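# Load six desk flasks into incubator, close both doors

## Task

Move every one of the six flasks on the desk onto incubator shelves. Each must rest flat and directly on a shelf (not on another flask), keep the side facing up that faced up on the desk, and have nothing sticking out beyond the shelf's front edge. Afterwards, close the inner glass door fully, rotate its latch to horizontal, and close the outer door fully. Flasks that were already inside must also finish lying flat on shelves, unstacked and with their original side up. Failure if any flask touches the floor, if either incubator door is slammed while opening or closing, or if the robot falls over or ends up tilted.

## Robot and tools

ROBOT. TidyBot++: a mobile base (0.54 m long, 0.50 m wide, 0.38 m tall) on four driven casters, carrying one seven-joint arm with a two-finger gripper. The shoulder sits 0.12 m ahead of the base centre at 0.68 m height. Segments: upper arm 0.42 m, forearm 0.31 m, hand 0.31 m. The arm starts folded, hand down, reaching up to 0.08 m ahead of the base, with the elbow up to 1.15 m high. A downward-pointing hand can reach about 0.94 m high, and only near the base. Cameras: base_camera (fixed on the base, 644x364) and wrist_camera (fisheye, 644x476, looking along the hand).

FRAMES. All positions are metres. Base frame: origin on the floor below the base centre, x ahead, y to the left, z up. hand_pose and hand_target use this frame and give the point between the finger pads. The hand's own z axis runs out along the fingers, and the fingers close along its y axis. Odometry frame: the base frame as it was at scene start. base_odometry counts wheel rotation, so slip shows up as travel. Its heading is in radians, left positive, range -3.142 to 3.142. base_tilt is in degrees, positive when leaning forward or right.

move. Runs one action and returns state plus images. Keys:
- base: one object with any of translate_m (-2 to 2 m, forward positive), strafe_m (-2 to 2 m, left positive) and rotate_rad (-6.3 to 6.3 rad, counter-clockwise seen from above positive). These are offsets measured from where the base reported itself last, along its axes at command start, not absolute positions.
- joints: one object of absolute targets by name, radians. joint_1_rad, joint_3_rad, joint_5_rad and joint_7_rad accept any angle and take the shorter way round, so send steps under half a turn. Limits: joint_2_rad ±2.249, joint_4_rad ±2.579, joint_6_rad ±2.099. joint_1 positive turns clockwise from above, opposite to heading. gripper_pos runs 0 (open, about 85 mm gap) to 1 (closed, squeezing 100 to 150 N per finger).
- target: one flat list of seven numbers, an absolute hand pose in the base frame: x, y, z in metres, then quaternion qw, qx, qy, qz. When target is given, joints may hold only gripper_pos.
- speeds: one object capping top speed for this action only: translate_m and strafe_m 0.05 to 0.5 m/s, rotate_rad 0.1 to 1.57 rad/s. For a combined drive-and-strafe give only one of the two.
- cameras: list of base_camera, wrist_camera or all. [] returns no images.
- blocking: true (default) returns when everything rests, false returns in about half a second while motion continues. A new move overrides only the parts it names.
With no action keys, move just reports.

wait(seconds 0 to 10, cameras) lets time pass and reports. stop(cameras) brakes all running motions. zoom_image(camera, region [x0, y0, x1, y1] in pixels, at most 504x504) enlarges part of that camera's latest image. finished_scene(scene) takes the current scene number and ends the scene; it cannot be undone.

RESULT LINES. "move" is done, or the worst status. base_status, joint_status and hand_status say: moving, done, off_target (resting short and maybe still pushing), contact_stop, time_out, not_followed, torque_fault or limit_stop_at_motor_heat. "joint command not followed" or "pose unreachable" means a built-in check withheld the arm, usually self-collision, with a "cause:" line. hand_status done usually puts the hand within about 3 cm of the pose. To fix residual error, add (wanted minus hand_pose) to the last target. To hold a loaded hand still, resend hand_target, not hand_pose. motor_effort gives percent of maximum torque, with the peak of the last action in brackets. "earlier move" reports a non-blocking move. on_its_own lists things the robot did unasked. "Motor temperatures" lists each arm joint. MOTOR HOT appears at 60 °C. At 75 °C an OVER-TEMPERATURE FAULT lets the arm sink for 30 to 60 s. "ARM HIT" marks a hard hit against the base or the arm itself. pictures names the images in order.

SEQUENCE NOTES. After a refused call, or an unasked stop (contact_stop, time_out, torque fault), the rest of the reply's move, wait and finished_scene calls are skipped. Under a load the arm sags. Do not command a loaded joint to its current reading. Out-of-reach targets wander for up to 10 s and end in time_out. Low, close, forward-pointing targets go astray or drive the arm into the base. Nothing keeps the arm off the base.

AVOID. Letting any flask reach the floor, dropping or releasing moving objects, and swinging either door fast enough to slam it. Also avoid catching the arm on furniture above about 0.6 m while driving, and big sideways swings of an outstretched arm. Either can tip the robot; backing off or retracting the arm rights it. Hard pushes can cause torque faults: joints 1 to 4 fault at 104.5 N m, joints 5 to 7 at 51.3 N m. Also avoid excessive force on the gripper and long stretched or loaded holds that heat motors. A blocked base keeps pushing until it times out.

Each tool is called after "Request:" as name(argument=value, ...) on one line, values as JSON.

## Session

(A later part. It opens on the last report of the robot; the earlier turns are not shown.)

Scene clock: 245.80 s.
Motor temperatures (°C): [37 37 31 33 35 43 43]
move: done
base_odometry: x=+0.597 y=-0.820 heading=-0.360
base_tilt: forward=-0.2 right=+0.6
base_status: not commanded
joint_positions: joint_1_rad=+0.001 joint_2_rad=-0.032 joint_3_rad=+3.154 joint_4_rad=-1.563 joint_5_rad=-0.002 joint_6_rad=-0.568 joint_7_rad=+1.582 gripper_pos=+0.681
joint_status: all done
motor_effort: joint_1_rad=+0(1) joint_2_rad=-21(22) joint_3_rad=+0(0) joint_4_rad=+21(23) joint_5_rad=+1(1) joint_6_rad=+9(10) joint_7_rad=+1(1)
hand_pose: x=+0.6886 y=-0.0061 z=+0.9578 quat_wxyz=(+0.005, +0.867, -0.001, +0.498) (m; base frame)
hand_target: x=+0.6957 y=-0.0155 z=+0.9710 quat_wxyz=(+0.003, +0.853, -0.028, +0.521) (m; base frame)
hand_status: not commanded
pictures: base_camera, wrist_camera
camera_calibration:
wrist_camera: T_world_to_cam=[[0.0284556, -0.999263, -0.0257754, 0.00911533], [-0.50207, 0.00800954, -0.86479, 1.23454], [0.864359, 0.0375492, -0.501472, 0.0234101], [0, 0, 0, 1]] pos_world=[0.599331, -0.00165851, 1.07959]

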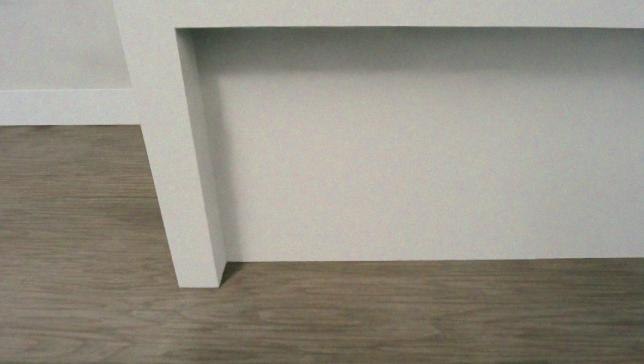

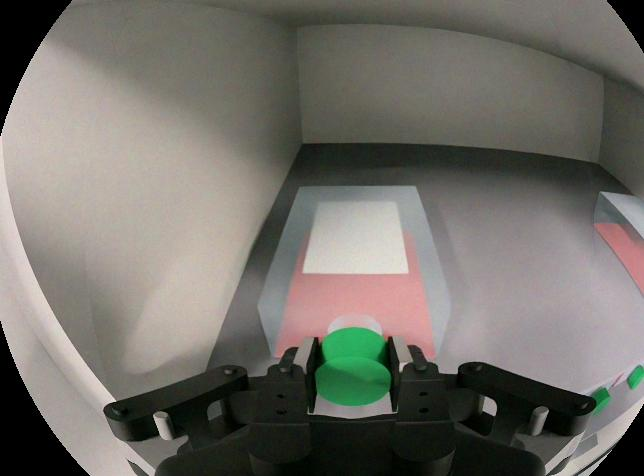

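Request:
move(joints={"joint_2_rad": -0.034, "joint_4_rad": -1.585, "joint_6_rad": -0.495})

Scene clock: 246.87 s.
Motor temperatures (°C): [37 37 31 33 35 43 43]
move: done
base_odometry: x=+0.597 y=-0.820 heading=-0.360
base_tilt: forward=-0.2 right=+0.6
base_status: not commanded
joint_positions: joint_1_rad=+0.001 joint_2_rad=-0.034 joint_3_rad=+3.154 joint_4_rad=-1.574 joint_5_rad=-0.002 joint_6_rad=-0.550 joint_7_rad=+1.582 gripper_pos=+0.681
joint_status: all done
motor_effort: joint_1_rad=+1(1) joint_2_rad=-20(21) joint_3_rad=+0(1) joint_4_rad=+21(22) joint_5_rad=+1(2) joint_6_rad=+8(10) joint_7_rad=+1(1)
hand_pose: x=+0.6893 y=-0.0061 z=+0.9575 quat_wxyz=(+0.005, +0.865, -0.001, +0.502) (m; base frame)
hand_target: x=+0.6958 y=-0.0153 z=+0.9662 quat_wxyz=(+0.003, +0.853, -0.028, +0.521) (m; base frame)
hand_status: not commanded
pictures: base_camera, wrist_camera
camera_calibration:
wrist_camera: T_world_to_cam=[[0.028607, -0.999266, -0.0254596, 0.00866778], [-0.493946, 0.00801157, -0.869456, 1.2335], [0.869022, 0.0374481, -0.493354, 0.0116718], [0, 0, 0, 1]] pos_world=[0.598891, -0.00165793, 1.07845]

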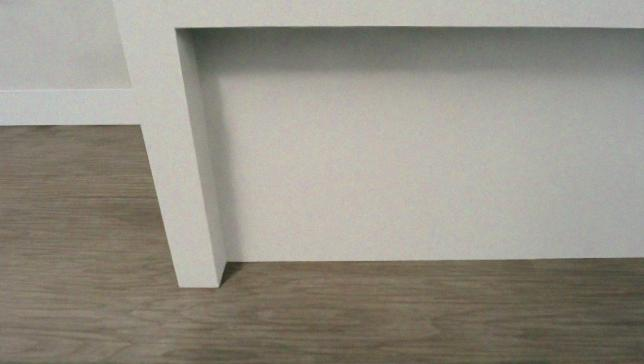

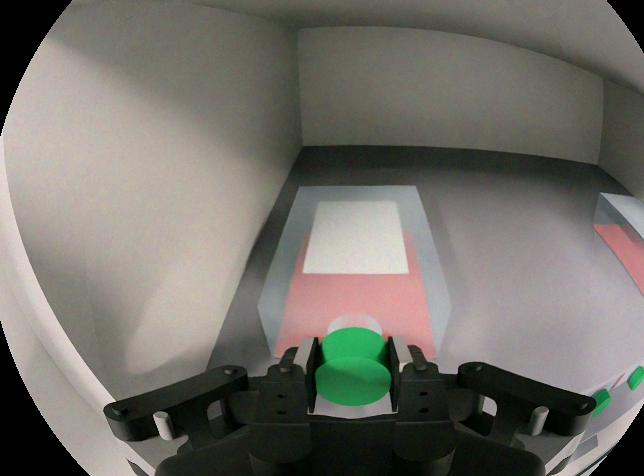

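Request:
move(joints={"joint_2_rad": -0.034, "joint_4_rad": -1.575, "joint_6_rad": -0.505, "gripper_pos": 0.45})

Request:
move(base={"translate_m": -0.2}, speeds={"translate_m": 0.2})

Scene clock: 248.13 s.
Motor temperatures (°C): [37 37 31 33 35 43 43]
move: done
base_odometry: x=+0.597 y=-0.820 heading=-0.360
base_tilt: forward=-0.2 right=+0.6
base_status: not commanded
joint_positions: joint_1_rad=+0.001 joint_2_rad=-0.034 joint_3_rad=+3.154 joint_4_rad=-1.574 joint_5_rad=-0.002 joint_6_rad=-0.550 joint_7_rad=+1.582 gripper_pos=+0.450
joint_status: all done
motor_effort: joint_1_rad=+1(1) joint_2_rad=-20(21) joint_3_rad=+0(1) joint_4_rad=+21(22) joint_5_rad=+1(1) joint_6_rad=+8(9) joint_7_rad=+0(1)
hand_pose: x=+0.6893 y=-0.0061 z=+0.9575 quat_wxyz=(+0.005, +0.865, -0.001, +0.502) (m; base frame)
hand_target: x=+0.6958 y=-0.0154 z=+0.9694 quat_wxyz=(+0.003, +0.853, -0.028, +0.521) (m; base frame)
hand_status: not commanded
pictures: base_camera, wrist_camera
camera_calibration:
wrist_camera: T_world_to_cam=[[0.028607, -0.999266, -0.0254596, 0.00866778], [-0.493946, 0.00801157, -0.869456, 1.2335], [0.869022, 0.0374481, -0.493354, 0.0116718], [0, 0, 0, 1]] pos_world=[0.598891, -0.00165793, 1.07845]

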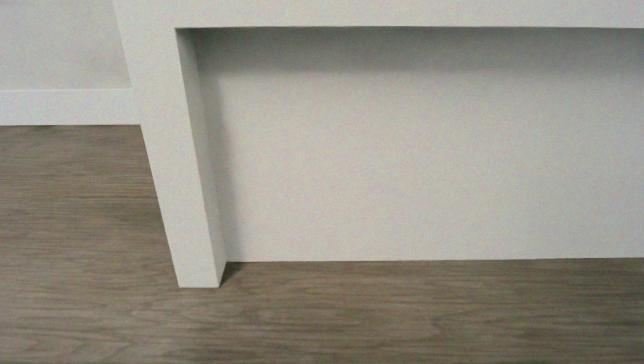

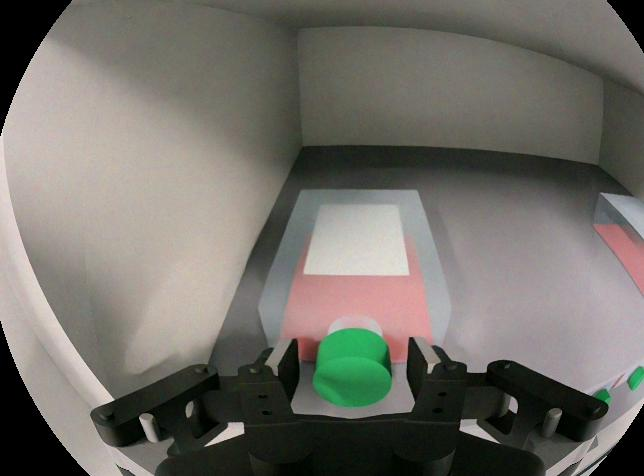

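Scene clock: 249.90 s.
Motor temperatures (°C): [37 37 31 33 35 43 43]
move: done
base_odometry: x=+0.410 y=-0.749 heading=-0.360
base_tilt: forward=-0.2 right=+0.6
base_status: done
joint_positions: joint_1_rad=+0.001 joint_2_rad=-0.042 joint_3_rad=+3.154 joint_4_rad=-1.574 joint_5_rad=-0.002 joint_6_rad=-0.550 joint_7_rad=+1.582 gripper_pos=+0.450
joint_status: not commanded
motor_effort: joint_1_rad=+1(1) joint_2_rad=-19(24) joint_3_rad=+0(1) joint_4_rad=+21(22) joint_5_rad=+0(1) joint_6_rad=+9(10) joint_7_rad=+0(1)
hand_pose: x=+0.6872 y=-0.0062 z=+0.9617 quat_wxyz=(+0.005, +0.863, -0.001, +0.505) (m; base frame)
hand_target: x=+0.6958 y=-0.0154 z=+0.9694 quat_wxyz=(+0.003, +0.853, -0.028, +0.521) (m; base frame)
hand_status: not commanded
pictures: base_camera, wrist_camera
camera_calibration:
wrist_camera: T_world_to_cam=[[0.028759, -0.999271, -0.0251095, 0.00827391], [-0.487467, 0.00790997, -0.873105, 1.23524], [0.872668, 0.0373497, -0.486884, 0.00680968], [0, 0, 0, 1]] pos_world=[0.59596, -0.0017572, 1.08202]

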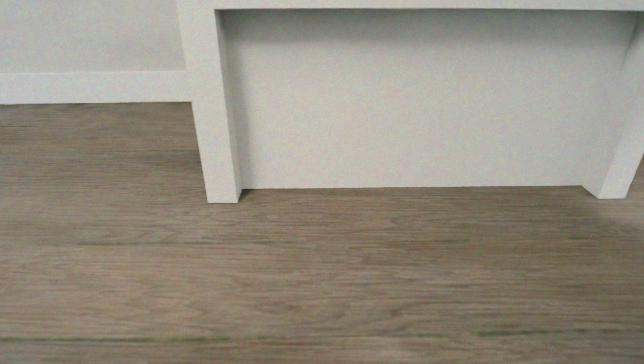

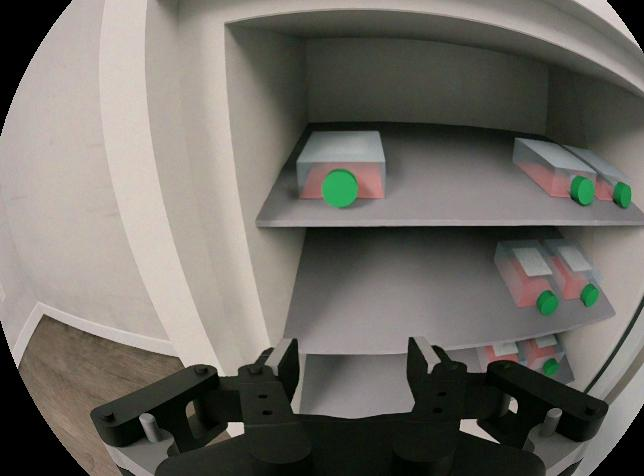

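Request:
move(base={"translate_m": -0.40, "rotate_rad": 1.571}, joints={"joint_2_rad": -0.03, "joint_4_rad": -1.2, "joint_6_rad": -0.85})

Scene clock: 265.23 s.
Motor temperatures (°C): [37 37 31 33 35 43 43]
move: done
base_odometry: x=+0.035 y=-0.608 heading=+1.212
base_tilt: forward=-0.2 right=+0.6
base_status: done
joint_positions: joint_1_rad=-0.003 joint_2_rad=-0.033 joint_3_rad=+3.155 joint_4_rad=-1.220 joint_5_rad=-0.002 joint_6_rad=-0.781 joint_7_rad=+1.582 gripper_pos=+0.450
joint_status: all done
motor_effort: joint_1_rad=+0(4) joint_2_rad=-19(24) joint_3_rad=+0(3) joint_4_rad=+21(23) joint_5_rad=+1(2) joint_6_rad=+9(10) joint_7_rad=+0(1)
hand_pose: x=+0.6837 y=-0.0042 z=+1.0999 quat_wxyz=(+0.005, +0.833, +0.000, +0.554) (m; base frame)
hand_target: x=+0.6762 y=-0.0185 z=+1.0900 quat_wxyz=(+0.006, +0.846, -0.035, +0.532) (m; base frame)
hand_status: not commanded
pictures: base_camera, wrist_camera
camera_calibration:
wrist_camera: T_world_to_cam=[[0.0350634, -0.999196, -0.0194654, 0.00335513], [-0.383988, 0.00451266, -0.923327, 1.33852], [0.922672, 0.0398495, -0.383521, -0.0708094], [0, 0, 0, 1]] pos_world=[0.579192, 0.000133866, 1.2088]

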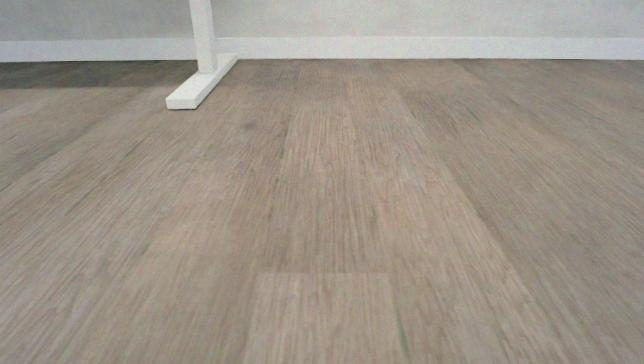

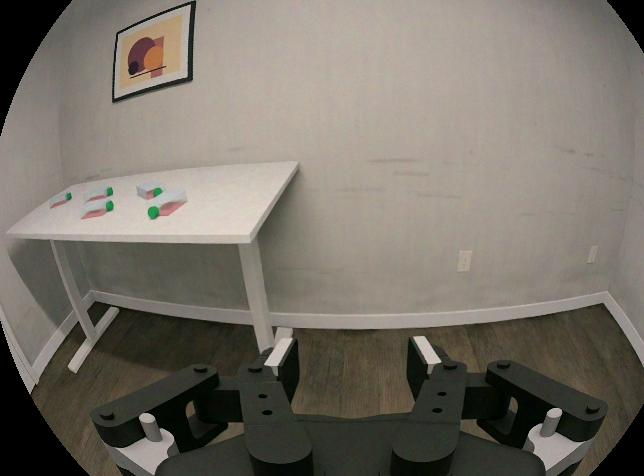

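Request:
zoom_image(camera="wrist_camera", region=[0, 140, 320, 260])

Scaled by 1.575.

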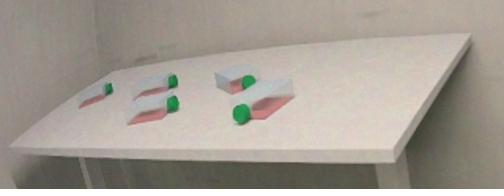

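Request:
move(base={"translate_m": 0.6, "strafe_m": 0.57, "rotate_rad": -0.157}, joints={"joint_2_rad": -0.03, "joint_4_rad": -1.32, "joint_6_rad": -0.74})

Scene clock: 274.43 s.
Motor temperatures (°C): [37 37 31 33 35 43 43]
move: done
base_odometry: x=-0.288 y=+0.154 heading=+1.054
base_tilt: forward=-0.1 right=+0.5
base_status: done
joint_positions: joint_1_rad=+0.002 joint_2_rad=-0.037 joint_3_rad=+3.157 joint_4_rad=-1.316 joint_5_rad=+0.001 joint_6_rad=-0.774 joint_7_rad=+1.582 gripper_pos=+0.450
joint_status: all done
motor_effort: joint_1_rad=+1(3) joint_2_rad=-20(23) joint_3_rad=+0(3) joint_4_rad=+21(22) joint_5_rad=+1(2) joint_6_rad=+9(11) joint_7_rad=+0(2)
hand_pose: x=+0.6805 y=-0.0088 z=+1.0481 quat_wxyz=(+0.008, +0.856, -0.002, +0.518) (m; base frame)
hand_target: x=+0.6874 y=-0.0177 z=+1.0517 quat_wxyz=(+0.005, +0.849, -0.033, +0.528) (m; base frame)
hand_status: not commanded
pictures: base_camera, wrist_camera
camera_calibration:
wrist_camera: T_world_to_cam=[[0.0252414, -0.999462, -0.0209249, 0.00608349], [-0.461727, 0.0069094, -0.886995, 1.30444], [0.886663, 0.0320506, -0.461304, 0.0184838], [0, 0, 0, 1]] pos_world=[0.585752, -0.00352508, 1.16568]

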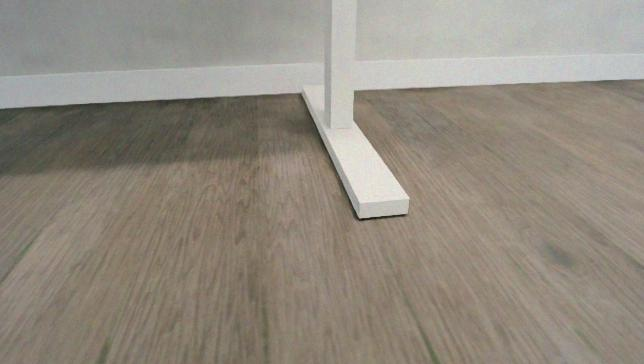

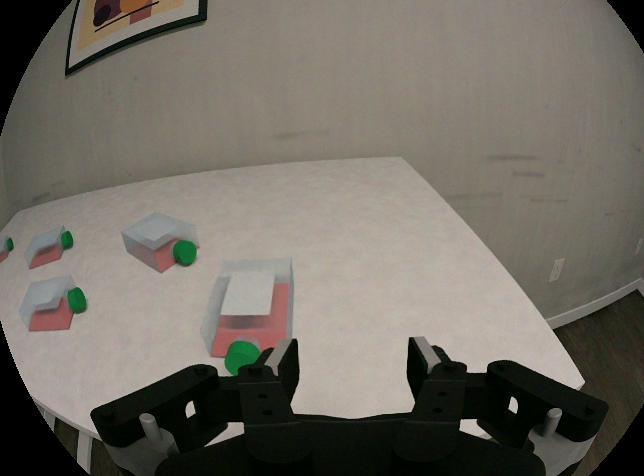

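Request:
zoom_image(camera="wrist_camera", region=[0, 190, 320, 400])

Scaled by 1.575.

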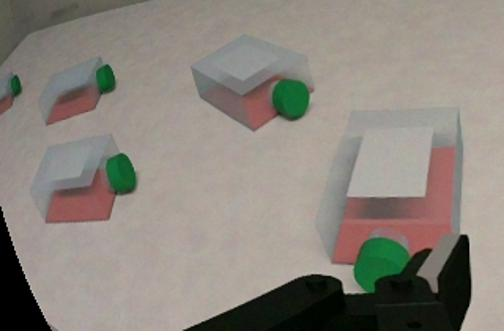

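Request:
move(base={"translate_m": -0.01, "strafe_m": 0.047, "rotate_rad": 0.07}, joints={"joint_2_rad": -0.034, "joint_4_rad": -1.645, "joint_5_rad": 0.04, "joint_6_rad": -0.43, "gripper_pos": 0.4})

Scene clock: 278.93 s.
Motor temperatures (°C): [37 37 31 33 35 43 43]
move: done
base_odometry: x=-0.334 y=+0.168 heading=+1.125
base_tilt: forward=-0.1 right=+0.6
base_status: done
joint_positions: joint_1_rad=-0.006 joint_2_rad=-0.037 joint_3_rad=+3.153 joint_4_rad=-1.636 joint_5_rad=+0.003 joint_6_rad=-0.491 joint_7_rad=+1.582 gripper_pos=+0.400
joint_status: all done
motor_effort: joint_1_rad=+1(4) joint_2_rad=-20(22) joint_3_rad=+0(4) joint_4_rad=+21(24) joint_5_rad=+1(2) joint_6_rad=+8(10) joint_7_rad=+0(1)
hand_pose: x=+0.6881 y=-0.0026 z=+0.9386 quat_wxyz=(+0.005, +0.865, +0.003, +0.502) (m; base frame)
hand_target: x=+0.6964 y=-0.0146 z=+0.9487 quat_wxyz=(+0.003, +0.852, -0.027, +0.523) (m; base frame)
hand_status: not commanded
pictures: base_camera, wrist_camera
camera_calibration:
wrist_camera: T_world_to_cam=[[0.0360912, -0.999132, -0.0207865, 0.00228066], [-0.494643, 0.000213318, -0.869096, 1.21661], [0.868346, 0.0416486, -0.494207, 0.00453312], [0, 0, 0, 1]] pos_world=[0.597771, 0.00183036, 1.05964]

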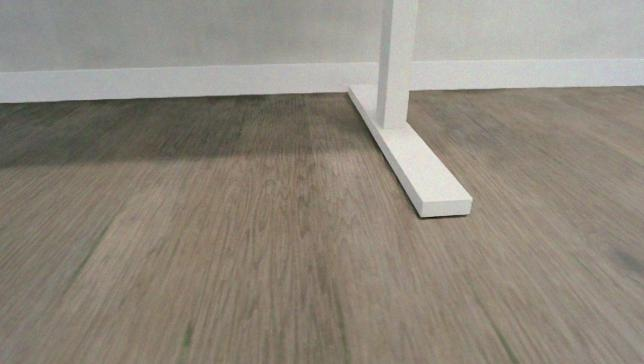

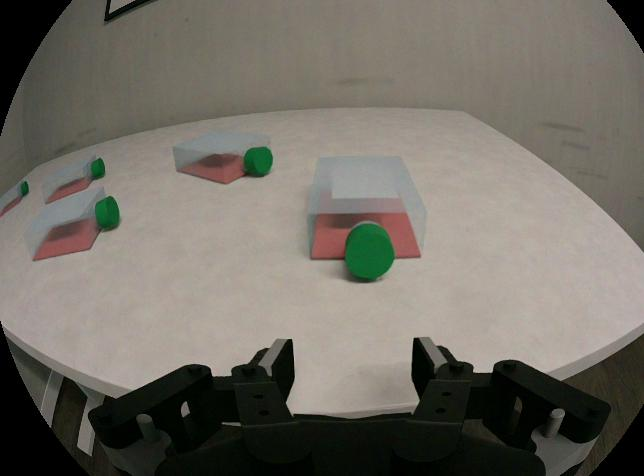

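Request:
move(joints={"joint_2_rad": -0.034, "joint_4_rad": -1.677, "joint_6_rad": -0.415}, base={"strafe_m": -0.011}, cameras=["wrist_camera"])

Request:
move(base={"translate_m": 0.10}, speeds={"translate_m": 0.15}, cameras=["wrist_camera"])

Scene clock: 281.83 s.
Motor temperatures (°C): [37 37 31 33 35 43 43]
move: done
base_odometry: x=-0.324 y=+0.163 heading=+1.125
base_tilt: forward=-0.2 right=+0.6
base_status: done
joint_positions: joint_1_rad=-0.001 joint_2_rad=-0.037 joint_3_rad=+3.155 joint_4_rad=-1.670 joint_5_rad=+0.003 joint_6_rad=-0.472 joint_7_rad=+1.582 gripper_pos=+0.400
joint_status: all done
motor_effort: joint_1_rad=+1(4) joint_2_rad=-20(21) joint_3_rad=+0(3) joint_4_rad=+21(22) joint_5_rad=+1(1) joint_6_rad=+9(9) joint_7_rad=+0(1)
hand_pose: x=+0.6852 y=-0.0063 z=+0.9240 quat_wxyz=(+0.007, +0.869, +0.000, +0.495) (m; base frame)
hand_target: x=+0.6934 y=-0.0144 z=+0.9340 quat_wxyz=(+0.003, +0.856, -0.027, +0.516) (m; base frame)
hand_status: not commanded
pictures: wrist_camera
camera_calibration:
wrist_camera: T_world_to_cam=[[0.0291879, -0.999343, -0.0214842, 0.00362194], [-0.50728, 0.00371053, -0.861773, 1.20435], [0.861287, 0.0360519, -0.506839, 0.0164688], [0, 0, 0, 1]] pos_world=[0.596654, -0.00144295, 1.0463]

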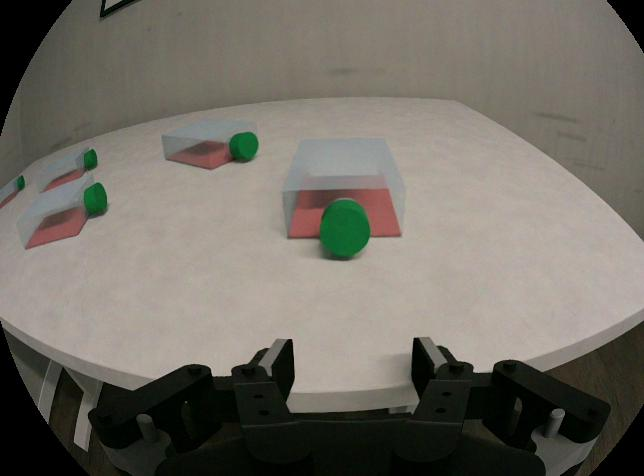

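Scene clock: 283.17 s.
Motor temperatures (°C): [37 37 31 33 35 43 43]
move: done
base_odometry: x=-0.281 y=+0.254 heading=+1.125
base_tilt: forward=-0.1 right=+0.6
base_status: done
joint_positions: joint_1_rad=-0.001 joint_2_rad=-0.038 joint_3_rad=+3.155 joint_4_rad=-1.671 joint_5_rad=+0.003 joint_6_rad=-0.471 joint_7_rad=+1.582 gripper_pos=+0.400
joint_status: not commanded
motor_effort: joint_1_rad=+1(1) joint_2_rad=-20(22) joint_3_rad=+1(1) joint_4_rad=+21(22) joint_5_rad=+1(1) joint_6_rad=+9(10) joint_7_rad=+1(1)
hand_pose: x=+0.6851 y=-0.0063 z=+0.9246 quat_wxyz=(+0.007, +0.868, +0.000, +0.496) (m; base frame)
hand_target: x=+0.6934 y=-0.0144 z=+0.9340 quat_wxyz=(+0.003, +0.856, -0.027, +0.516) (m; base frame)
hand_status: not commanded
pictures: wrist_camera
camera_calibration:
wrist_camera: T_world_to_cam=[[0.0292228, -0.999343, -0.0214375, 0.00356964], [-0.50589, 0.00371072, -0.86259, 1.20456], [0.862103, 0.0360524, -0.505449, 0.0149909], [0, 0, 0, 1]] pos_world=[0.596347, -0.00144295, 1.0467]

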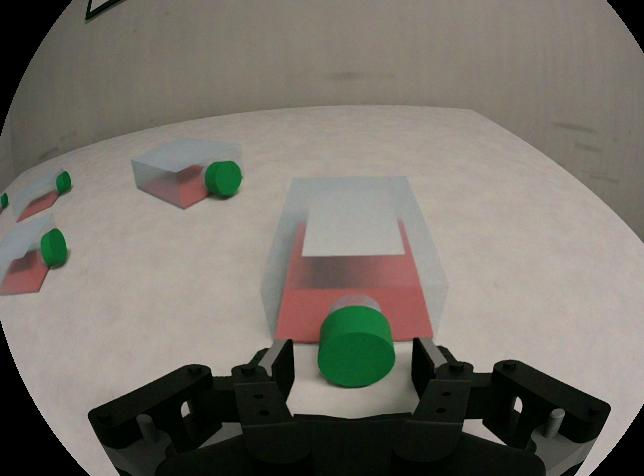

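Request:
move(base={"translate_m": 0.013}, speeds={"translate_m": 0.08}, cameras=[])

Request:
move(joints={"gripper_pos": 0.85}, cameras=["wrist_camera"])

Scene clock: 284.93 s.
Motor temperatures (°C): [37 37 31 33 35 43 43]
move: done
base_odometry: x=-0.275 y=+0.266 heading=+1.126
base_tilt: forward=-0.2 right=+0.6
base_status: done
joint_positions: joint_1_rad=-0.001 joint_2_rad=-0.036 joint_3_rad=+3.155 joint_4_rad=-1.671 joint_5_rad=+0.003 joint_6_rad=-0.469 joint_7_rad=+1.582 gripper_pos=+0.400
joint_status: not commanded
motor_effort: joint_1_rad=+1(2) joint_2_rad=-20(23) joint_3_rad=+0(1) joint_4_rad=+21(22) joint_5_rad=+0(1) joint_6_rad=+9(9) joint_7_rad=+1(1)
hand_pose: x=+0.6856 y=-0.0063 z=+0.9239 quat_wxyz=(+0.007, +0.868, +0.000, +0.496) (m; base frame)
hand_target: x=+0.6934 y=-0.0144 z=+0.9340 quat_wxyz=(+0.003, +0.856, -0.027, +0.516) (m; base frame)
hand_status: not commanded
pictures: none
No camera images: "cameras" was empty.

Scene clock: 285.73 s.
Motor temperatures (°C): [37 37 31 33 35 43 43]
move: off_target
base_odometry: x=-0.275 y=+0.266 heading=+1.126
base_tilt: forward=-0.1 right=+0.6
base_status: not commanded
joint_positions: joint_1_rad=-0.001 joint_2_rad=-0.037 joint_3_rad=+3.155 joint_4_rad=-1.671 joint_5_rad=+0.003 joint_6_rad=-0.468 joint_7_rad=+1.582 gripper_pos=+0.678
joint_status: gripper_pos off_target (ended at +0.678, target +0.850)
motor_effort: joint_1_rad=+1(1) joint_2_rad=-20(20) joint_3_rad=+0(1) joint_4_rad=+21(22) joint_5_rad=+1(1) joint_6_rad=+8(9) joint_7_rad=+1(1)
hand_pose: x=+0.6857 y=-0.0063 z=+0.9242 quat_wxyz=(+0.007, +0.868, +0.000, +0.496) (m; base frame)
hand_target: x=+0.6934 y=-0.0144 z=+0.9340 quat_wxyz=(+0.003, +0.856, -0.027, +0.516) (m; base frame)
hand_status: not commanded
pictures: wrist_camera
camera_calibration:
wrist_camera: T_world_to_cam=[[0.0292802, -0.999343, -0.0213374, 0.00340469], [-0.505534, 0.00361015, -0.862799, 1.20452], [0.86231, 0.0360497, -0.505096, 0.013779], [0, 0, 0, 1]] pos_world=[0.596945, -0.00144277, 1.04629]

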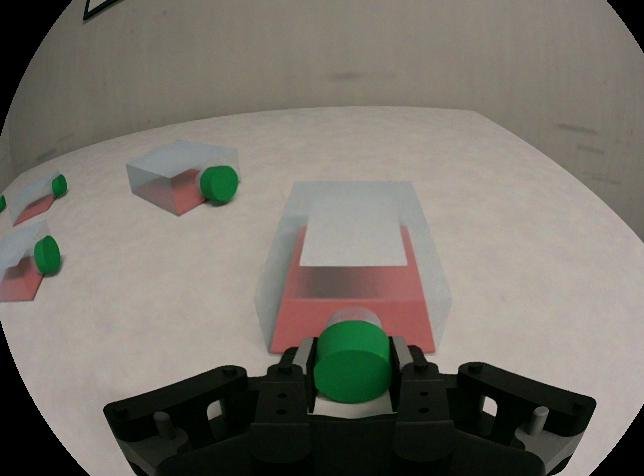

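Request:
move(joints={"joint_2_rad": -0.034, "joint_4_rad": -1.4, "joint_6_rad": -0.80}, cameras=["wrist_camera"])

Request:
move(base={"translate_m": -0.783, "strafe_m": -0.903, "rotate_rad": -1.4835}, speeds={"rotate_rad": 0.7})

Scene clock: 291.90 s.
Motor temperatures (°C): [37 37 31 33 35 43 43]
move: done
base_odometry: x=-0.275 y=+0.266 heading=+1.126
base_tilt: forward=-0.1 right=+0.6
base_status: not commanded
joint_positions: joint_1_rad=-0.001 joint_2_rad=-0.037 joint_3_rad=+3.155 joint_4_rad=-1.424 joint_5_rad=+0.003 joint_6_rad=-0.734 joint_7_rad=+1.582 gripper_pos=+0.678
joint_status: all done
motor_effort: joint_1_rad=+1(1) joint_2_rad=-20(23) joint_3_rad=+0(1) joint_4_rad=+22(24) joint_5_rad=+1(1) joint_6_rad=+10(11) joint_7_rad=+0(1)
hand_pose: x=+0.6781 y=-0.0064 z=+0.9969 quat_wxyz=(+0.007, +0.873, +0.000, +0.488) (m; base frame)
hand_target: x=+0.6702 y=-0.0179 z=+0.9919 quat_wxyz=(+0.007, +0.883, -0.034, +0.469) (m; base frame)
hand_status: not commanded
pictures: wrist_camera
camera_calibration:
wrist_camera: T_world_to_cam=[[0.0282389, -0.999355, -0.0221626, 0.00669027], [-0.520944, 0.00420946, -0.853581, 1.26465], [0.853124, 0.0356496, -0.520489, 0.0786512], [0, 0, 0, 1]] pos_world=[0.591525, -0.00144143, 1.12057]

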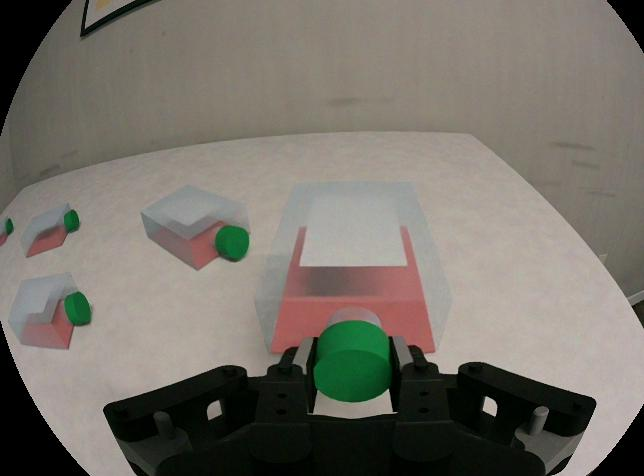

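Scene clock: 295.67 s.
Motor temperatures (°C): [37 37 31 33 35 43 43]
move: done
base_odometry: x=+0.203 y=-0.830 heading=-0.359
base_tilt: forward=-0.1 right=+0.6
base_status: done
joint_positions: joint_1_rad=+0.003 joint_2_rad=-0.034 joint_3_rad=+3.158 joint_4_rad=-1.424 joint_5_rad=+0.003 joint_6_rad=-0.736 joint_7_rad=+1.582 gripper_pos=+0.678
joint_status: not commanded
motor_effort: joint_1_rad=+1(4) joint_2_rad=-20(23) joint_3_rad=+0(5) joint_4_rad=+22(23) joint_5_rad=+1(2) joint_6_rad=+9(10) joint_7_rad=+1(1)
hand_pose: x=+0.6785 y=-0.0103 z=+0.9951 quat_wxyz=(+0.009, +0.874, -0.003, +0.486) (m; base frame)
hand_target: x=+0.6702 y=-0.0179 z=+0.9919 quat_wxyz=(+0.007, +0.883, -0.034, +0.469) (m; base frame)
hand_status: not commanded
pictures: base_camera, wrist_camera
camera_calibration:
wrist_camera: T_world_to_cam=[[0.0213788, -0.999537, -0.021639, 0.00684065], [-0.524631, 0.00720861, -0.851299, 1.26367], [0.851061, 0.0295523, -0.524234, 0.0825446], [0, 0, 0, 1]] pos_world=[0.592565, -0.00471122, 1.11918]

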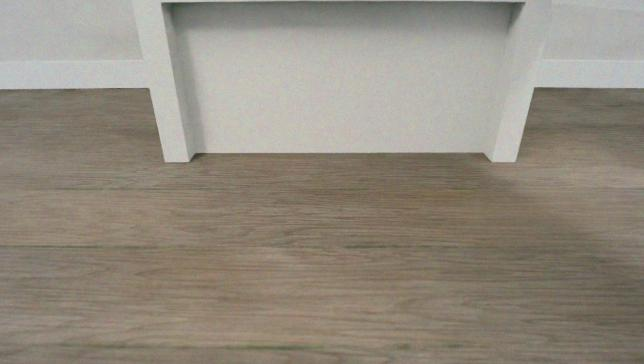

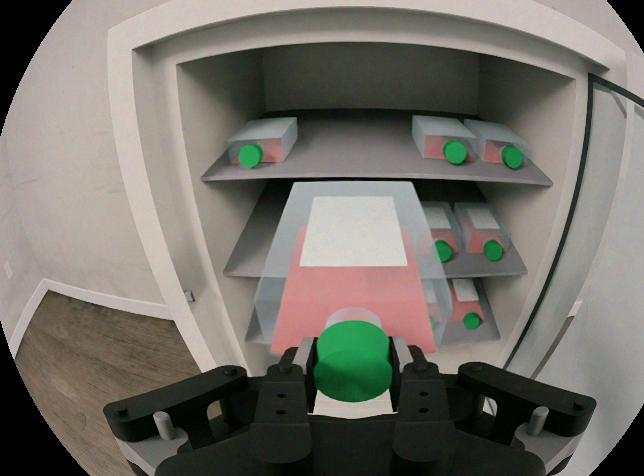

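Request:
move(base={"translate_m": 0.25, "strafe_m": 0.009, "rotate_rad": -0.0157}, speeds={"translate_m": 0.3}, joints={"joint_2_rad": -0.034, "joint_4_rad": -1.462, "joint_6_rad": -0.62})

Scene clock: 300.80 s.
Motor temperatures (°C): [37 37 31 33 35 43 43]
move: done
base_odometry: x=+0.440 y=-0.909 heading=-0.374
base_tilt: forward=-0.2 right=+0.6
base_status: done
joint_positions: joint_1_rad=+0.003 joint_2_rad=-0.035 joint_3_rad=+3.158 joint_4_rad=-1.461 joint_5_rad=+0.003 joint_6_rad=-0.651 joint_7_rad=+1.582 gripper_pos=+0.678
joint_status: all done
motor_effort: joint_1_rad=+1(2) joint_2_rad=-21(24) joint_3_rad=+1(2) joint_4_rad=+22(23) joint_5_rad=+1(2) joint_6_rad=+10(11) joint_7_rad=+1(1)
hand_pose: x=+0.6877 y=-0.0106 z=+0.9969 quat_wxyz=(+0.009, +0.862, -0.003, +0.507) (m; base frame)
hand_target: x=+0.6924 y=-0.0166 z=+1.0042 quat_wxyz=(+0.004, +0.854, -0.030, +0.520) (m; base frame)
hand_status: not commanded
pictures: base_camera, wrist_camera
camera_calibration:
wrist_camera: T_world_to_cam=[[0.022359, -0.999562, -0.0194105, 0.00354651], [-0.482758, 0.00620711, -0.875732, 1.26551], [0.875468, 0.0289511, -0.482407, 0.0171309], [0, 0, 0, 1]] pos_world=[0.595858, -0.00480616, 1.11658]

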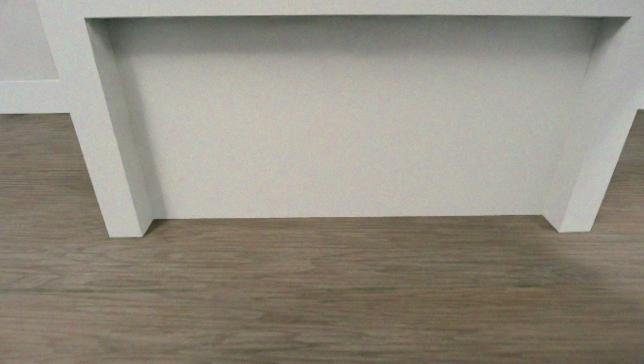

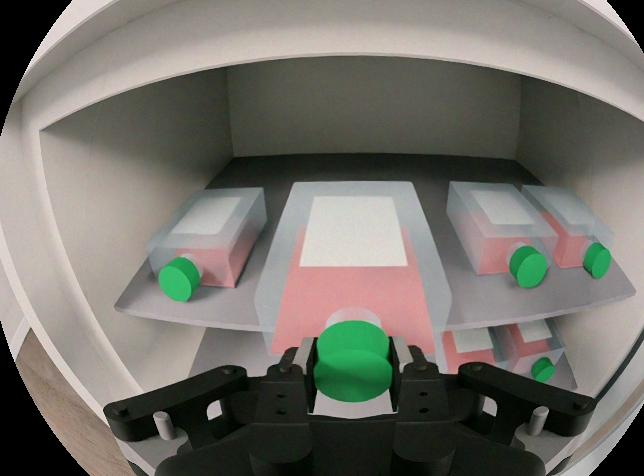

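Request:
move(joints={"joint_2_rad": -0.034, "joint_4_rad": -1.515, "joint_6_rad": -0.595}, cameras=[])

Request:
move(base={"translate_m": 0.085}, speeds={"translate_m": 0.2})

Scene clock: 302.47 s.
Motor temperatures (°C): [37 37 31 33 35 43 43]
move: done
base_odometry: x=+0.440 y=-0.909 heading=-0.374
base_tilt: forward=-0.2 right=+0.6
base_status: not commanded
joint_positions: joint_1_rad=+0.003 joint_2_rad=-0.034 joint_3_rad=+3.158 joint_4_rad=-1.515 joint_5_rad=+0.003 joint_6_rad=-0.646 joint_7_rad=+1.582 gripper_pos=+0.678
joint_status: all done
motor_effort: joint_1_rad=+1(1) joint_2_rad=-21(22) joint_3_rad=+0(1) joint_4_rad=+22(24) joint_5_rad=+0(1) joint_6_rad=+9(11) joint_7_rad=+0(1)
hand_pose: x=+0.6822 y=-0.0105 z=+0.9662 quat_wxyz=(+0.009, +0.874, -0.003, +0.486) (m; base frame)
hand_target: x=+0.6902 y=-0.0163 z=+0.9800 quat_wxyz=(+0.004, +0.861, -0.030, +0.508) (m; base frame)
hand_status: not commanded
pictures: none
No camera images: "cameras" was empty.

Scene clock: 303.77 s.
Motor temperatures (°C): [37 37 31 33 35 43 43]
move: done
base_odometry: x=+0.519 y=-0.940 heading=-0.374
base_tilt: forward=-0.1 right=+0.6
base_status: done
joint_positions: joint_1_rad=+0.003 joint_2_rad=-0.033 joint_3_rad=+3.158 joint_4_rad=-1.515 joint_5_rad=+0.003 joint_6_rad=-0.646 joint_7_rad=+1.582 gripper_pos=+0.678
joint_status: not commanded
motor_effort: joint_1_rad=+1(1) joint_2_rad=-21(24) joint_3_rad=+0(1) joint_4_rad=+22(23) joint_5_rad=+1(1) joint_6_rad=+9(10) joint_7_rad=+0(1)
hand_pose: x=+0.6827 y=-0.0105 z=+0.9652 quat_wxyz=(+0.009, +0.874, -0.003, +0.485) (m; base frame)
hand_target: x=+0.6902 y=-0.0163 z=+0.9800 quat_wxyz=(+0.004, +0.861, -0.030, +0.508) (m; base frame)
hand_status: not commanded
pictures: base_camera, wrist_camera
camera_calibration:
wrist_camera: T_world_to_cam=[[0.0214151, -0.999539, -0.0215358, 0.005868], [-0.527298, 0.00700902, -0.849652, 1.24056], [0.849411, 0.0295512, -0.526905, 0.0670377], [0, 0, 0, 1]] pos_world=[0.597079, -0.00481089, 1.0895]

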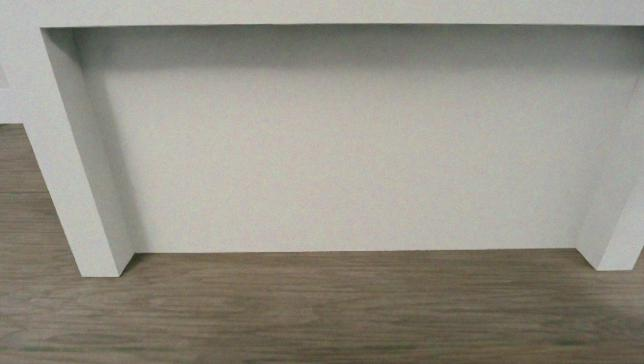

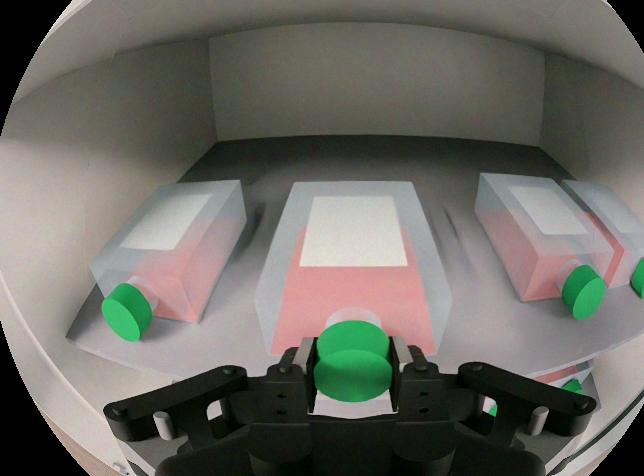

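Request:
move(joints={"joint_2_rad": -0.034, "joint_4_rad": -1.515, "joint_6_rad": -0.565}, cameras=[])

Request:
move(base={"translate_m": 0.035}, speeds={"translate_m": 0.15}, cameras=[])

Request:
move(joints={"joint_2_rad": -0.034, "joint_4_rad": -1.535, "joint_6_rad": -0.545}, cameras=["wrist_camera"])

Scene clock: 307.50 s.
Motor temperatures (°C): [37 37 31 33 35 43 43]
move: done
base_odometry: x=+0.519 y=-0.940 heading=-0.374
base_tilt: forward=-0.1 right=+0.6
base_status: not commanded
joint_positions: joint_1_rad=+0.003 joint_2_rad=-0.033 joint_3_rad=+3.158 joint_4_rad=-1.515 joint_5_rad=+0.003 joint_6_rad=-0.616 joint_7_rad=+1.582 gripper_pos=+0.678
joint_status: all done
motor_effort: joint_1_rad=+0(1) joint_2_rad=-21(22) joint_3_rad=+0(1) joint_4_rad=+22(23) joint_5_rad=+1(2) joint_6_rad=+10(10) joint_7_rad=+0(1)
hand_pose: x=+0.6875 y=-0.0105 z=+0.9731 quat_wxyz=(+0.009, +0.867, -0.003, +0.498) (m; base frame)
hand_target: x=+0.6946 y=-0.0161 z=+0.9882 quat_wxyz=(+0.004, +0.853, -0.029, +0.521) (m; base frame)
hand_status: not commanded
pictures: none
No camera images: "cameras" was empty.

Scene clock: 308.53 s.
Motor temperatures (°C): [37 37 31 33 35 43 43]
move: done
base_odometry: x=+0.552 y=-0.953 heading=-0.374
base_tilt: forward=-0.1 right=+0.6
base_status: done
joint_positions: joint_1_rad=+0.003 joint_2_rad=-0.031 joint_3_rad=+3.158 joint_4_rad=-1.516 joint_5_rad=+0.003 joint_6_rad=-0.616 joint_7_rad=+1.582 gripper_pos=+0.678
joint_status: not commanded
motor_effort: joint_1_rad=+0(1) joint_2_rad=-21(25) joint_3_rad=+0(1) joint_4_rad=+22(23) joint_5_rad=+1(1) joint_6_rad=+9(10) joint_7_rad=+1(1)
hand_pose: x=+0.6878 y=-0.0105 z=+0.9720 quat_wxyz=(+0.009, +0.868, -0.003, +0.497) (m; base frame)
hand_target: x=+0.6946 y=-0.0161 z=+0.9882 quat_wxyz=(+0.004, +0.853, -0.029, +0.521) (m; base frame)
hand_status: not commanded
pictures: none
No camera images: "cameras" was empty.

Scene clock: 309.13 s.
Motor temperatures (°C): [37 37 31 33 35 43 43]
move: done
base_odometry: x=+0.552 y=-0.953 heading=-0.374
base_tilt: forward=-0.1 right=+0.5
base_status: not commanded
joint_positions: joint_1_rad=+0.003 joint_2_rad=-0.031 joint_3_rad=+3.158 joint_4_rad=-1.533 joint_5_rad=+0.003 joint_6_rad=-0.601 joint_7_rad=+1.582 gripper_pos=+0.678
joint_status: all done
motor_effort: joint_1_rad=+1(1) joint_2_rad=-21(22) joint_3_rad=+0(1) joint_4_rad=+22(23) joint_5_rad=+1(1) joint_6_rad=+10(10) joint_7_rad=+1(1)
hand_pose: x=+0.6880 y=-0.0105 z=+0.9664 quat_wxyz=(+0.009, +0.868, -0.003, +0.497) (m; base frame)
hand_target: x=+0.6951 y=-0.0159 z=+0.9819 quat_wxyz=(+0.004, +0.853, -0.029, +0.521) (m; base frame)
hand_status: not commanded
pictures: wrist_camera
camera_calibration:
wrist_camera: T_world_to_cam=[[0.0221119, -0.999549, -0.0203388, 0.00408329], [-0.5045, 0.00640773, -0.863388, 1.24209], [0.863128, 0.0293521, -0.504131, 0.0317262], [0, 0, 0, 1]] pos_world=[0.599163, -0.00480878, 1.08849]

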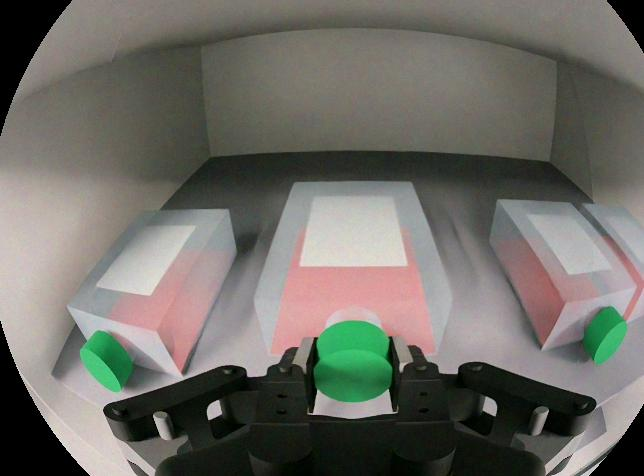

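Request:
move(joints={"joint_2_rad": -0.034, "joint_4_rad": -1.56, "joint_6_rad": -0.52}, cameras=[])

Request:
move(joints={"joint_2_rad": -0.034, "joint_4_rad": -1.578, "joint_6_rad": -0.502}, cameras=["wrist_camera"])

Scene clock: 310.20 s.
Motor temperatures (°C): [37 37 31 33 35 43 43]
move: done
base_odometry: x=+0.552 y=-0.953 heading=-0.374
base_tilt: forward=-0.2 right=+0.6
base_status: not commanded
joint_positions: joint_1_rad=+0.003 joint_2_rad=-0.031 joint_3_rad=+3.158 joint_4_rad=-1.557 joint_5_rad=+0.003 joint_6_rad=-0.578 joint_7_rad=+1.582 gripper_pos=+0.678
joint_status: all done
motor_effort: joint_1_rad=+1(1) joint_2_rad=-21(22) joint_3_rad=+0(1) joint_4_rad=+22(23) joint_5_rad=+1(1) joint_6_rad=+9(10) joint_7_rad=+1(1)
hand_pose: x=+0.6881 y=-0.0105 z=+0.9582 quat_wxyz=(+0.009, +0.868, -0.003, +0.496) (m; base frame)
hand_target: x=+0.6956 y=-0.0156 z=+0.9741 quat_wxyz=(+0.004, +0.853, -0.029, +0.521) (m; base frame)
hand_status: not commanded
pictures: none
No camera images: "cameras" was empty.

Scene clock: 310.80 s.
Motor temperatures (°C): [37 37 31 33 35 43 43]
move: done
base_odometry: x=+0.552 y=-0.953 heading=-0.374
base_tilt: forward=-0.2 right=+0.5
base_status: not commanded
joint_positions: joint_1_rad=+0.003 joint_2_rad=-0.031 joint_3_rad=+3.158 joint_4_rad=-1.574 joint_5_rad=+0.003 joint_6_rad=-0.561 joint_7_rad=+1.582 gripper_pos=+0.678
joint_status: all done
motor_effort: joint_1_rad=+1(1) joint_2_rad=-21(22) joint_3_rad=+0(0) joint_4_rad=+22(23) joint_5_rad=+1(2) joint_6_rad=+9(10) joint_7_rad=+0(1)
hand_pose: x=+0.6883 y=-0.0105 z=+0.9529 quat_wxyz=(+0.009, +0.868, -0.003, +0.496) (m; base frame)
hand_target: x=+0.6958 y=-0.0154 z=+0.9684 quat_wxyz=(+0.003, +0.853, -0.028, +0.521) (m; base frame)
hand_status: not commanded
pictures: wrist_camera
camera_calibration:
wrist_camera: T_world_to_cam=[[0.0221626, -0.999546, -0.0204284, 0.00386499], [-0.506011, 0.00640794, -0.862503, 1.23074], [0.862242, 0.0294523, -0.505639, 0.0266895], [0, 0, 0, 1]] pos_world=[0.59967, -0.00480936, 1.07509]

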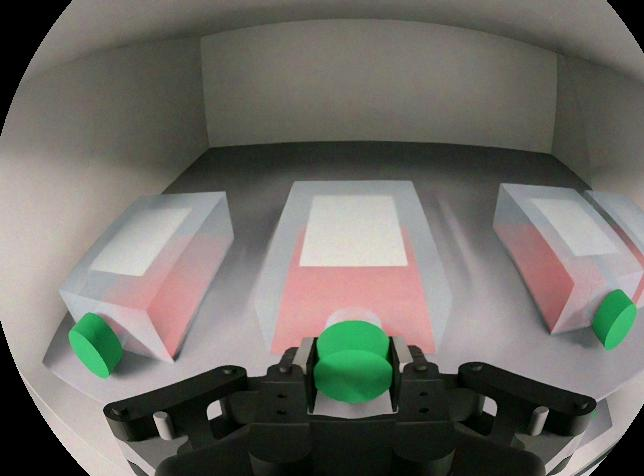

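Request:
move(joints={"joint_2_rad": -0.034, "joint_4_rad": -1.593, "joint_6_rad": -0.487}, cameras=[])

Request:
move(joints={"joint_2_rad": -0.034, "joint_4_rad": -1.608, "joint_6_rad": -0.472}, cameras=["wrist_camera"])

Scene clock: 311.90 s.
Motor temperatures (°C): [37 37 31 33 35 43 43]
move: done
base_odometry: x=+0.552 y=-0.953 heading=-0.374
base_tilt: forward=-0.1 right=+0.6
base_status: not commanded
joint_positions: joint_1_rad=+0.003 joint_2_rad=-0.033 joint_3_rad=+3.158 joint_4_rad=-1.585 joint_5_rad=+0.003 joint_6_rad=-0.543 joint_7_rad=+1.582 gripper_pos=+0.678
joint_status: all done
motor_effort: joint_1_rad=+1(1) joint_2_rad=-21(21) joint_3_rad=+0(1) joint_4_rad=+21(22) joint_5_rad=+1(1) joint_6_rad=+9(9) joint_7_rad=+1(1)
hand_pose: x=+0.6891 y=-0.0105 z=+0.9525 quat_wxyz=(+0.009, +0.866, -0.003, +0.500) (m; base frame)
hand_target: x=+0.6959 y=-0.0153 z=+0.9637 quat_wxyz=(+0.003, +0.853, -0.028, +0.521) (m; base frame)
hand_status: not commanded
pictures: none
No camera images: "cameras" was empty.

Scene clock: 312.47 s.
Motor temperatures (°C): [37 37 31 33 35 43 43]
move: done
base_odometry: x=+0.552 y=-0.953 heading=-0.374
base_tilt: forward=-0.2 right=+0.6
base_status: not commanded
joint_positions: joint_1_rad=+0.003 joint_2_rad=-0.035 joint_3_rad=+3.158 joint_4_rad=-1.596 joint_5_rad=+0.003 joint_6_rad=-0.525 joint_7_rad=+1.582 gripper_pos=+0.678
joint_status: all done
motor_effort: joint_1_rad=+1(1) joint_2_rad=-20(21) joint_3_rad=+0(1) joint_4_rad=+21(22) joint_5_rad=+1(1) joint_6_rad=+9(10) joint_7_rad=+1(1)
hand_pose: x=+0.6896 y=-0.0105 z=+0.9522 quat_wxyz=(+0.009, +0.864, -0.003, +0.504) (m; base frame)
hand_target: x=+0.6959 y=-0.0151 z=+0.9590 quat_wxyz=(+0.003, +0.853, -0.028, +0.521) (m; base frame)
hand_status: not commanded
pictures: wrist_camera
camera_calibration:
wrist_camera: T_world_to_cam=[[0.022671, -0.999548, -0.0197688, 0.0028244], [-0.490507, 0.00610932, -0.871416, 1.22853], [0.871142, 0.0294526, -0.490147, 0.00429681], [0, 0, 0, 1]] pos_world=[0.598794, -0.00480888, 1.07272]

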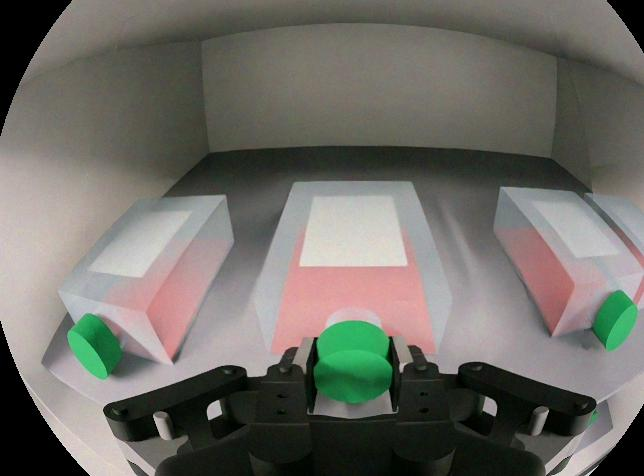

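Request:
move(joints={"joint_2_rad": -0.034, "joint_4_rad": -1.593, "joint_6_rad": -0.487, "gripper_pos": 0.45}, cameras=["wrist_camera"])

Request:
move(base={"translate_m": -0.2}, speeds={"translate_m": 0.25}, cameras=["wrist_camera"])

Scene clock: 313.57 s.
Motor temperatures (°C): [37 37 31 33 35 43 43]
move: done
base_odometry: x=+0.552 y=-0.953 heading=-0.374
base_tilt: forward=-0.2 right=+0.6
base_status: not commanded
joint_positions: joint_1_rad=+0.003 joint_2_rad=-0.035 joint_3_rad=+3.158 joint_4_rad=-1.595 joint_5_rad=+0.003 joint_6_rad=-0.525 joint_7_rad=+1.582 gripper_pos=+0.450
joint_status: all done
motor_effort: joint_1_rad=+1(1) joint_2_rad=-20(21) joint_3_rad=+0(1) joint_4_rad=+21(22) joint_5_rad=+0(1) joint_6_rad=+8(10) joint_7_rad=+1(1)
hand_pose: x=+0.6896 y=-0.0105 z=+0.9523 quat_wxyz=(+0.009, +0.864, -0.003, +0.504) (m; base frame)
hand_target: x=+0.6959 y=-0.0153 z=+0.9637 quat_wxyz=(+0.003, +0.853, -0.028, +0.521) (m; base frame)
hand_status: not commanded
pictures: wrist_camera
camera_calibration:
wrist_camera: T_world_to_cam=[[0.0226738, -0.999548, -0.019764, 0.0028196], [-0.490389, 0.0061078, -0.871482, 1.22861], [0.871209, 0.0294519, -0.490028, 0.00417877], [0, 0, 0, 1]] pos_world=[0.598793, -0.00480887, 1.07282]

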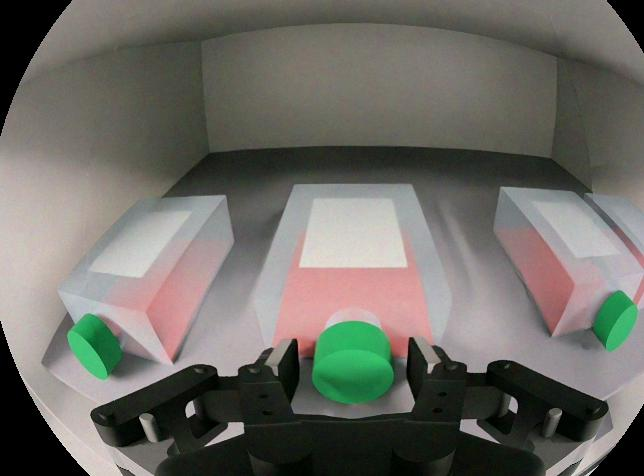

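Scene clock: 315.23 s.
Motor temperatures (°C): [37 37 31 33 35 43 43]
move: done
base_odometry: x=+0.366 y=-0.880 heading=-0.374
base_tilt: forward=-0.2 right=+0.6
base_status: done
joint_positions: joint_1_rad=+0.003 joint_2_rad=-0.045 joint_3_rad=+3.159 joint_4_rad=-1.595 joint_5_rad=+0.004 joint_6_rad=-0.525 joint_7_rad=+1.582 gripper_pos=+0.450
joint_status: not commanded
motor_effort: joint_1_rad=+0(2) joint_2_rad=-20(24) joint_3_rad=+0(2) joint_4_rad=+22(23) joint_5_rad=+1(1) joint_6_rad=+8(10) joint_7_rad=+0(1)
hand_pose: x=+0.6870 y=-0.0106 z=+0.9577 quat_wxyz=(+0.009, +0.861, -0.003, +0.508) (m; base frame)
hand_target: x=+0.6959 y=-0.0153 z=+0.9637 quat_wxyz=(+0.003, +0.853, -0.028, +0.521) (m; base frame)
hand_status: not commanded
pictures: wrist_camera
camera_calibration:
wrist_camera: T_world_to_cam=[[0.0227819, -0.999555, -0.0192768, 0.00240667], [-0.482092, 0.0059081, -0.876101, 1.23079], [0.875825, 0.0292524, -0.481742, -0.00200406], [0, 0, 0, 1]] pos_world=[0.595053, -0.0048074, 1.07738]

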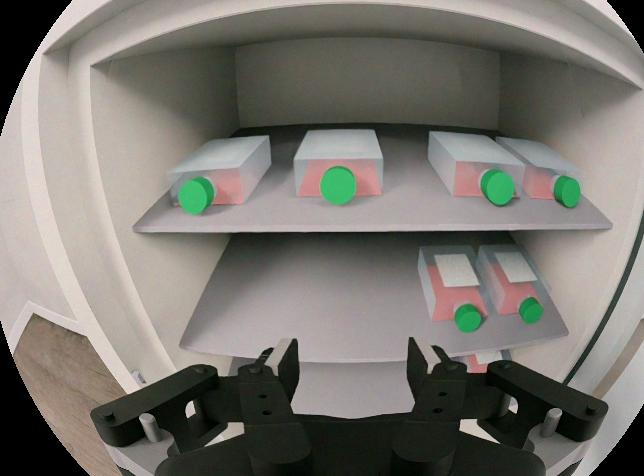

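Request:
move(base={"translate_m": -0.314, "strafe_m": 1.354, "rotate_rad": 2.617}, speeds={"rotate_rad": 1.2}, joints={"joint_2_rad": -0.034, "joint_4_rad": -1.33, "joint_6_rad": -0.84, "gripper_pos": 0.4})

Scene clock: 327.00 s.
Motor temperatures (°C): [37 36 31 33 35 43 43]
move: done
base_odometry: x=+0.568 y=+0.495 heading=+2.243
base_tilt: forward=-0.2 right=+0.6
base_status: done
joint_positions: joint_1_rad=+0.003 joint_2_rad=-0.040 joint_3_rad=+3.161 joint_4_rad=-1.350 joint_5_rad=+0.004 joint_6_rad=-0.772 joint_7_rad=+1.582 gripper_pos=+0.400
joint_status: all done
motor_effort: joint_1_rad=+0(3) joint_2_rad=-19(23) joint_3_rad=+0(4) joint_4_rad=+21(23) joint_5_rad=+0(2) joint_6_rad=+8(10) joint_7_rad=+1(1)
hand_pose: x=+0.6777 y=-0.0125 z=+1.0312 quat_wxyz=(+0.010, +0.863, -0.004, +0.505) (m; base frame)
hand_target: x=+0.6701 y=-0.0183 z=+1.0211 quat_wxyz=(+0.007, +0.875, -0.035, +0.482) (m; base frame)
hand_status: not commanded
pictures: base_camera, wrist_camera
camera_calibration:
wrist_camera: T_world_to_cam=[[0.0186097, -0.99964, -0.0193045, 0.00492513], [-0.486749, 0.00780714, -0.873507, 1.29114], [0.873344, 0.0256522, -0.486428, 0.0480692], [0, 0, 0, 1]] pos_world=[0.586389, -0.00638984, 1.1513]

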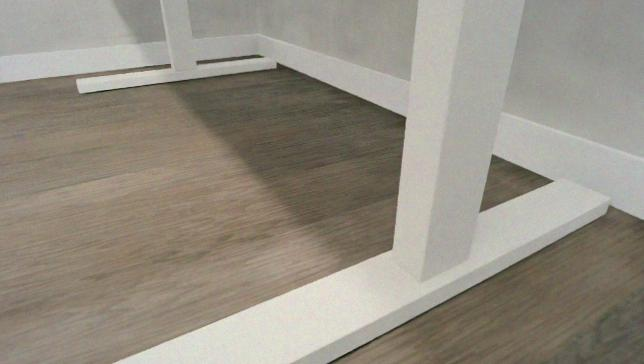

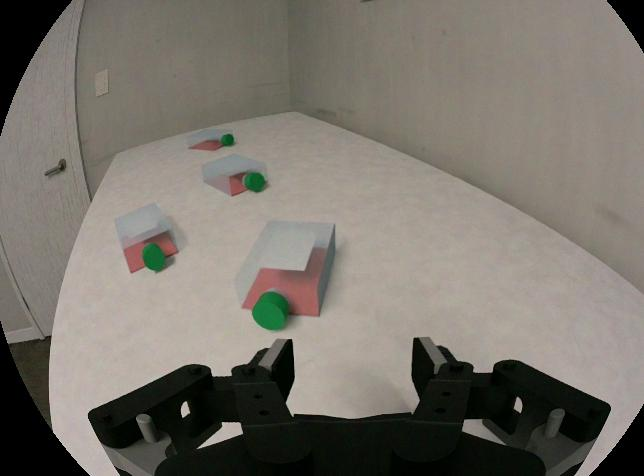

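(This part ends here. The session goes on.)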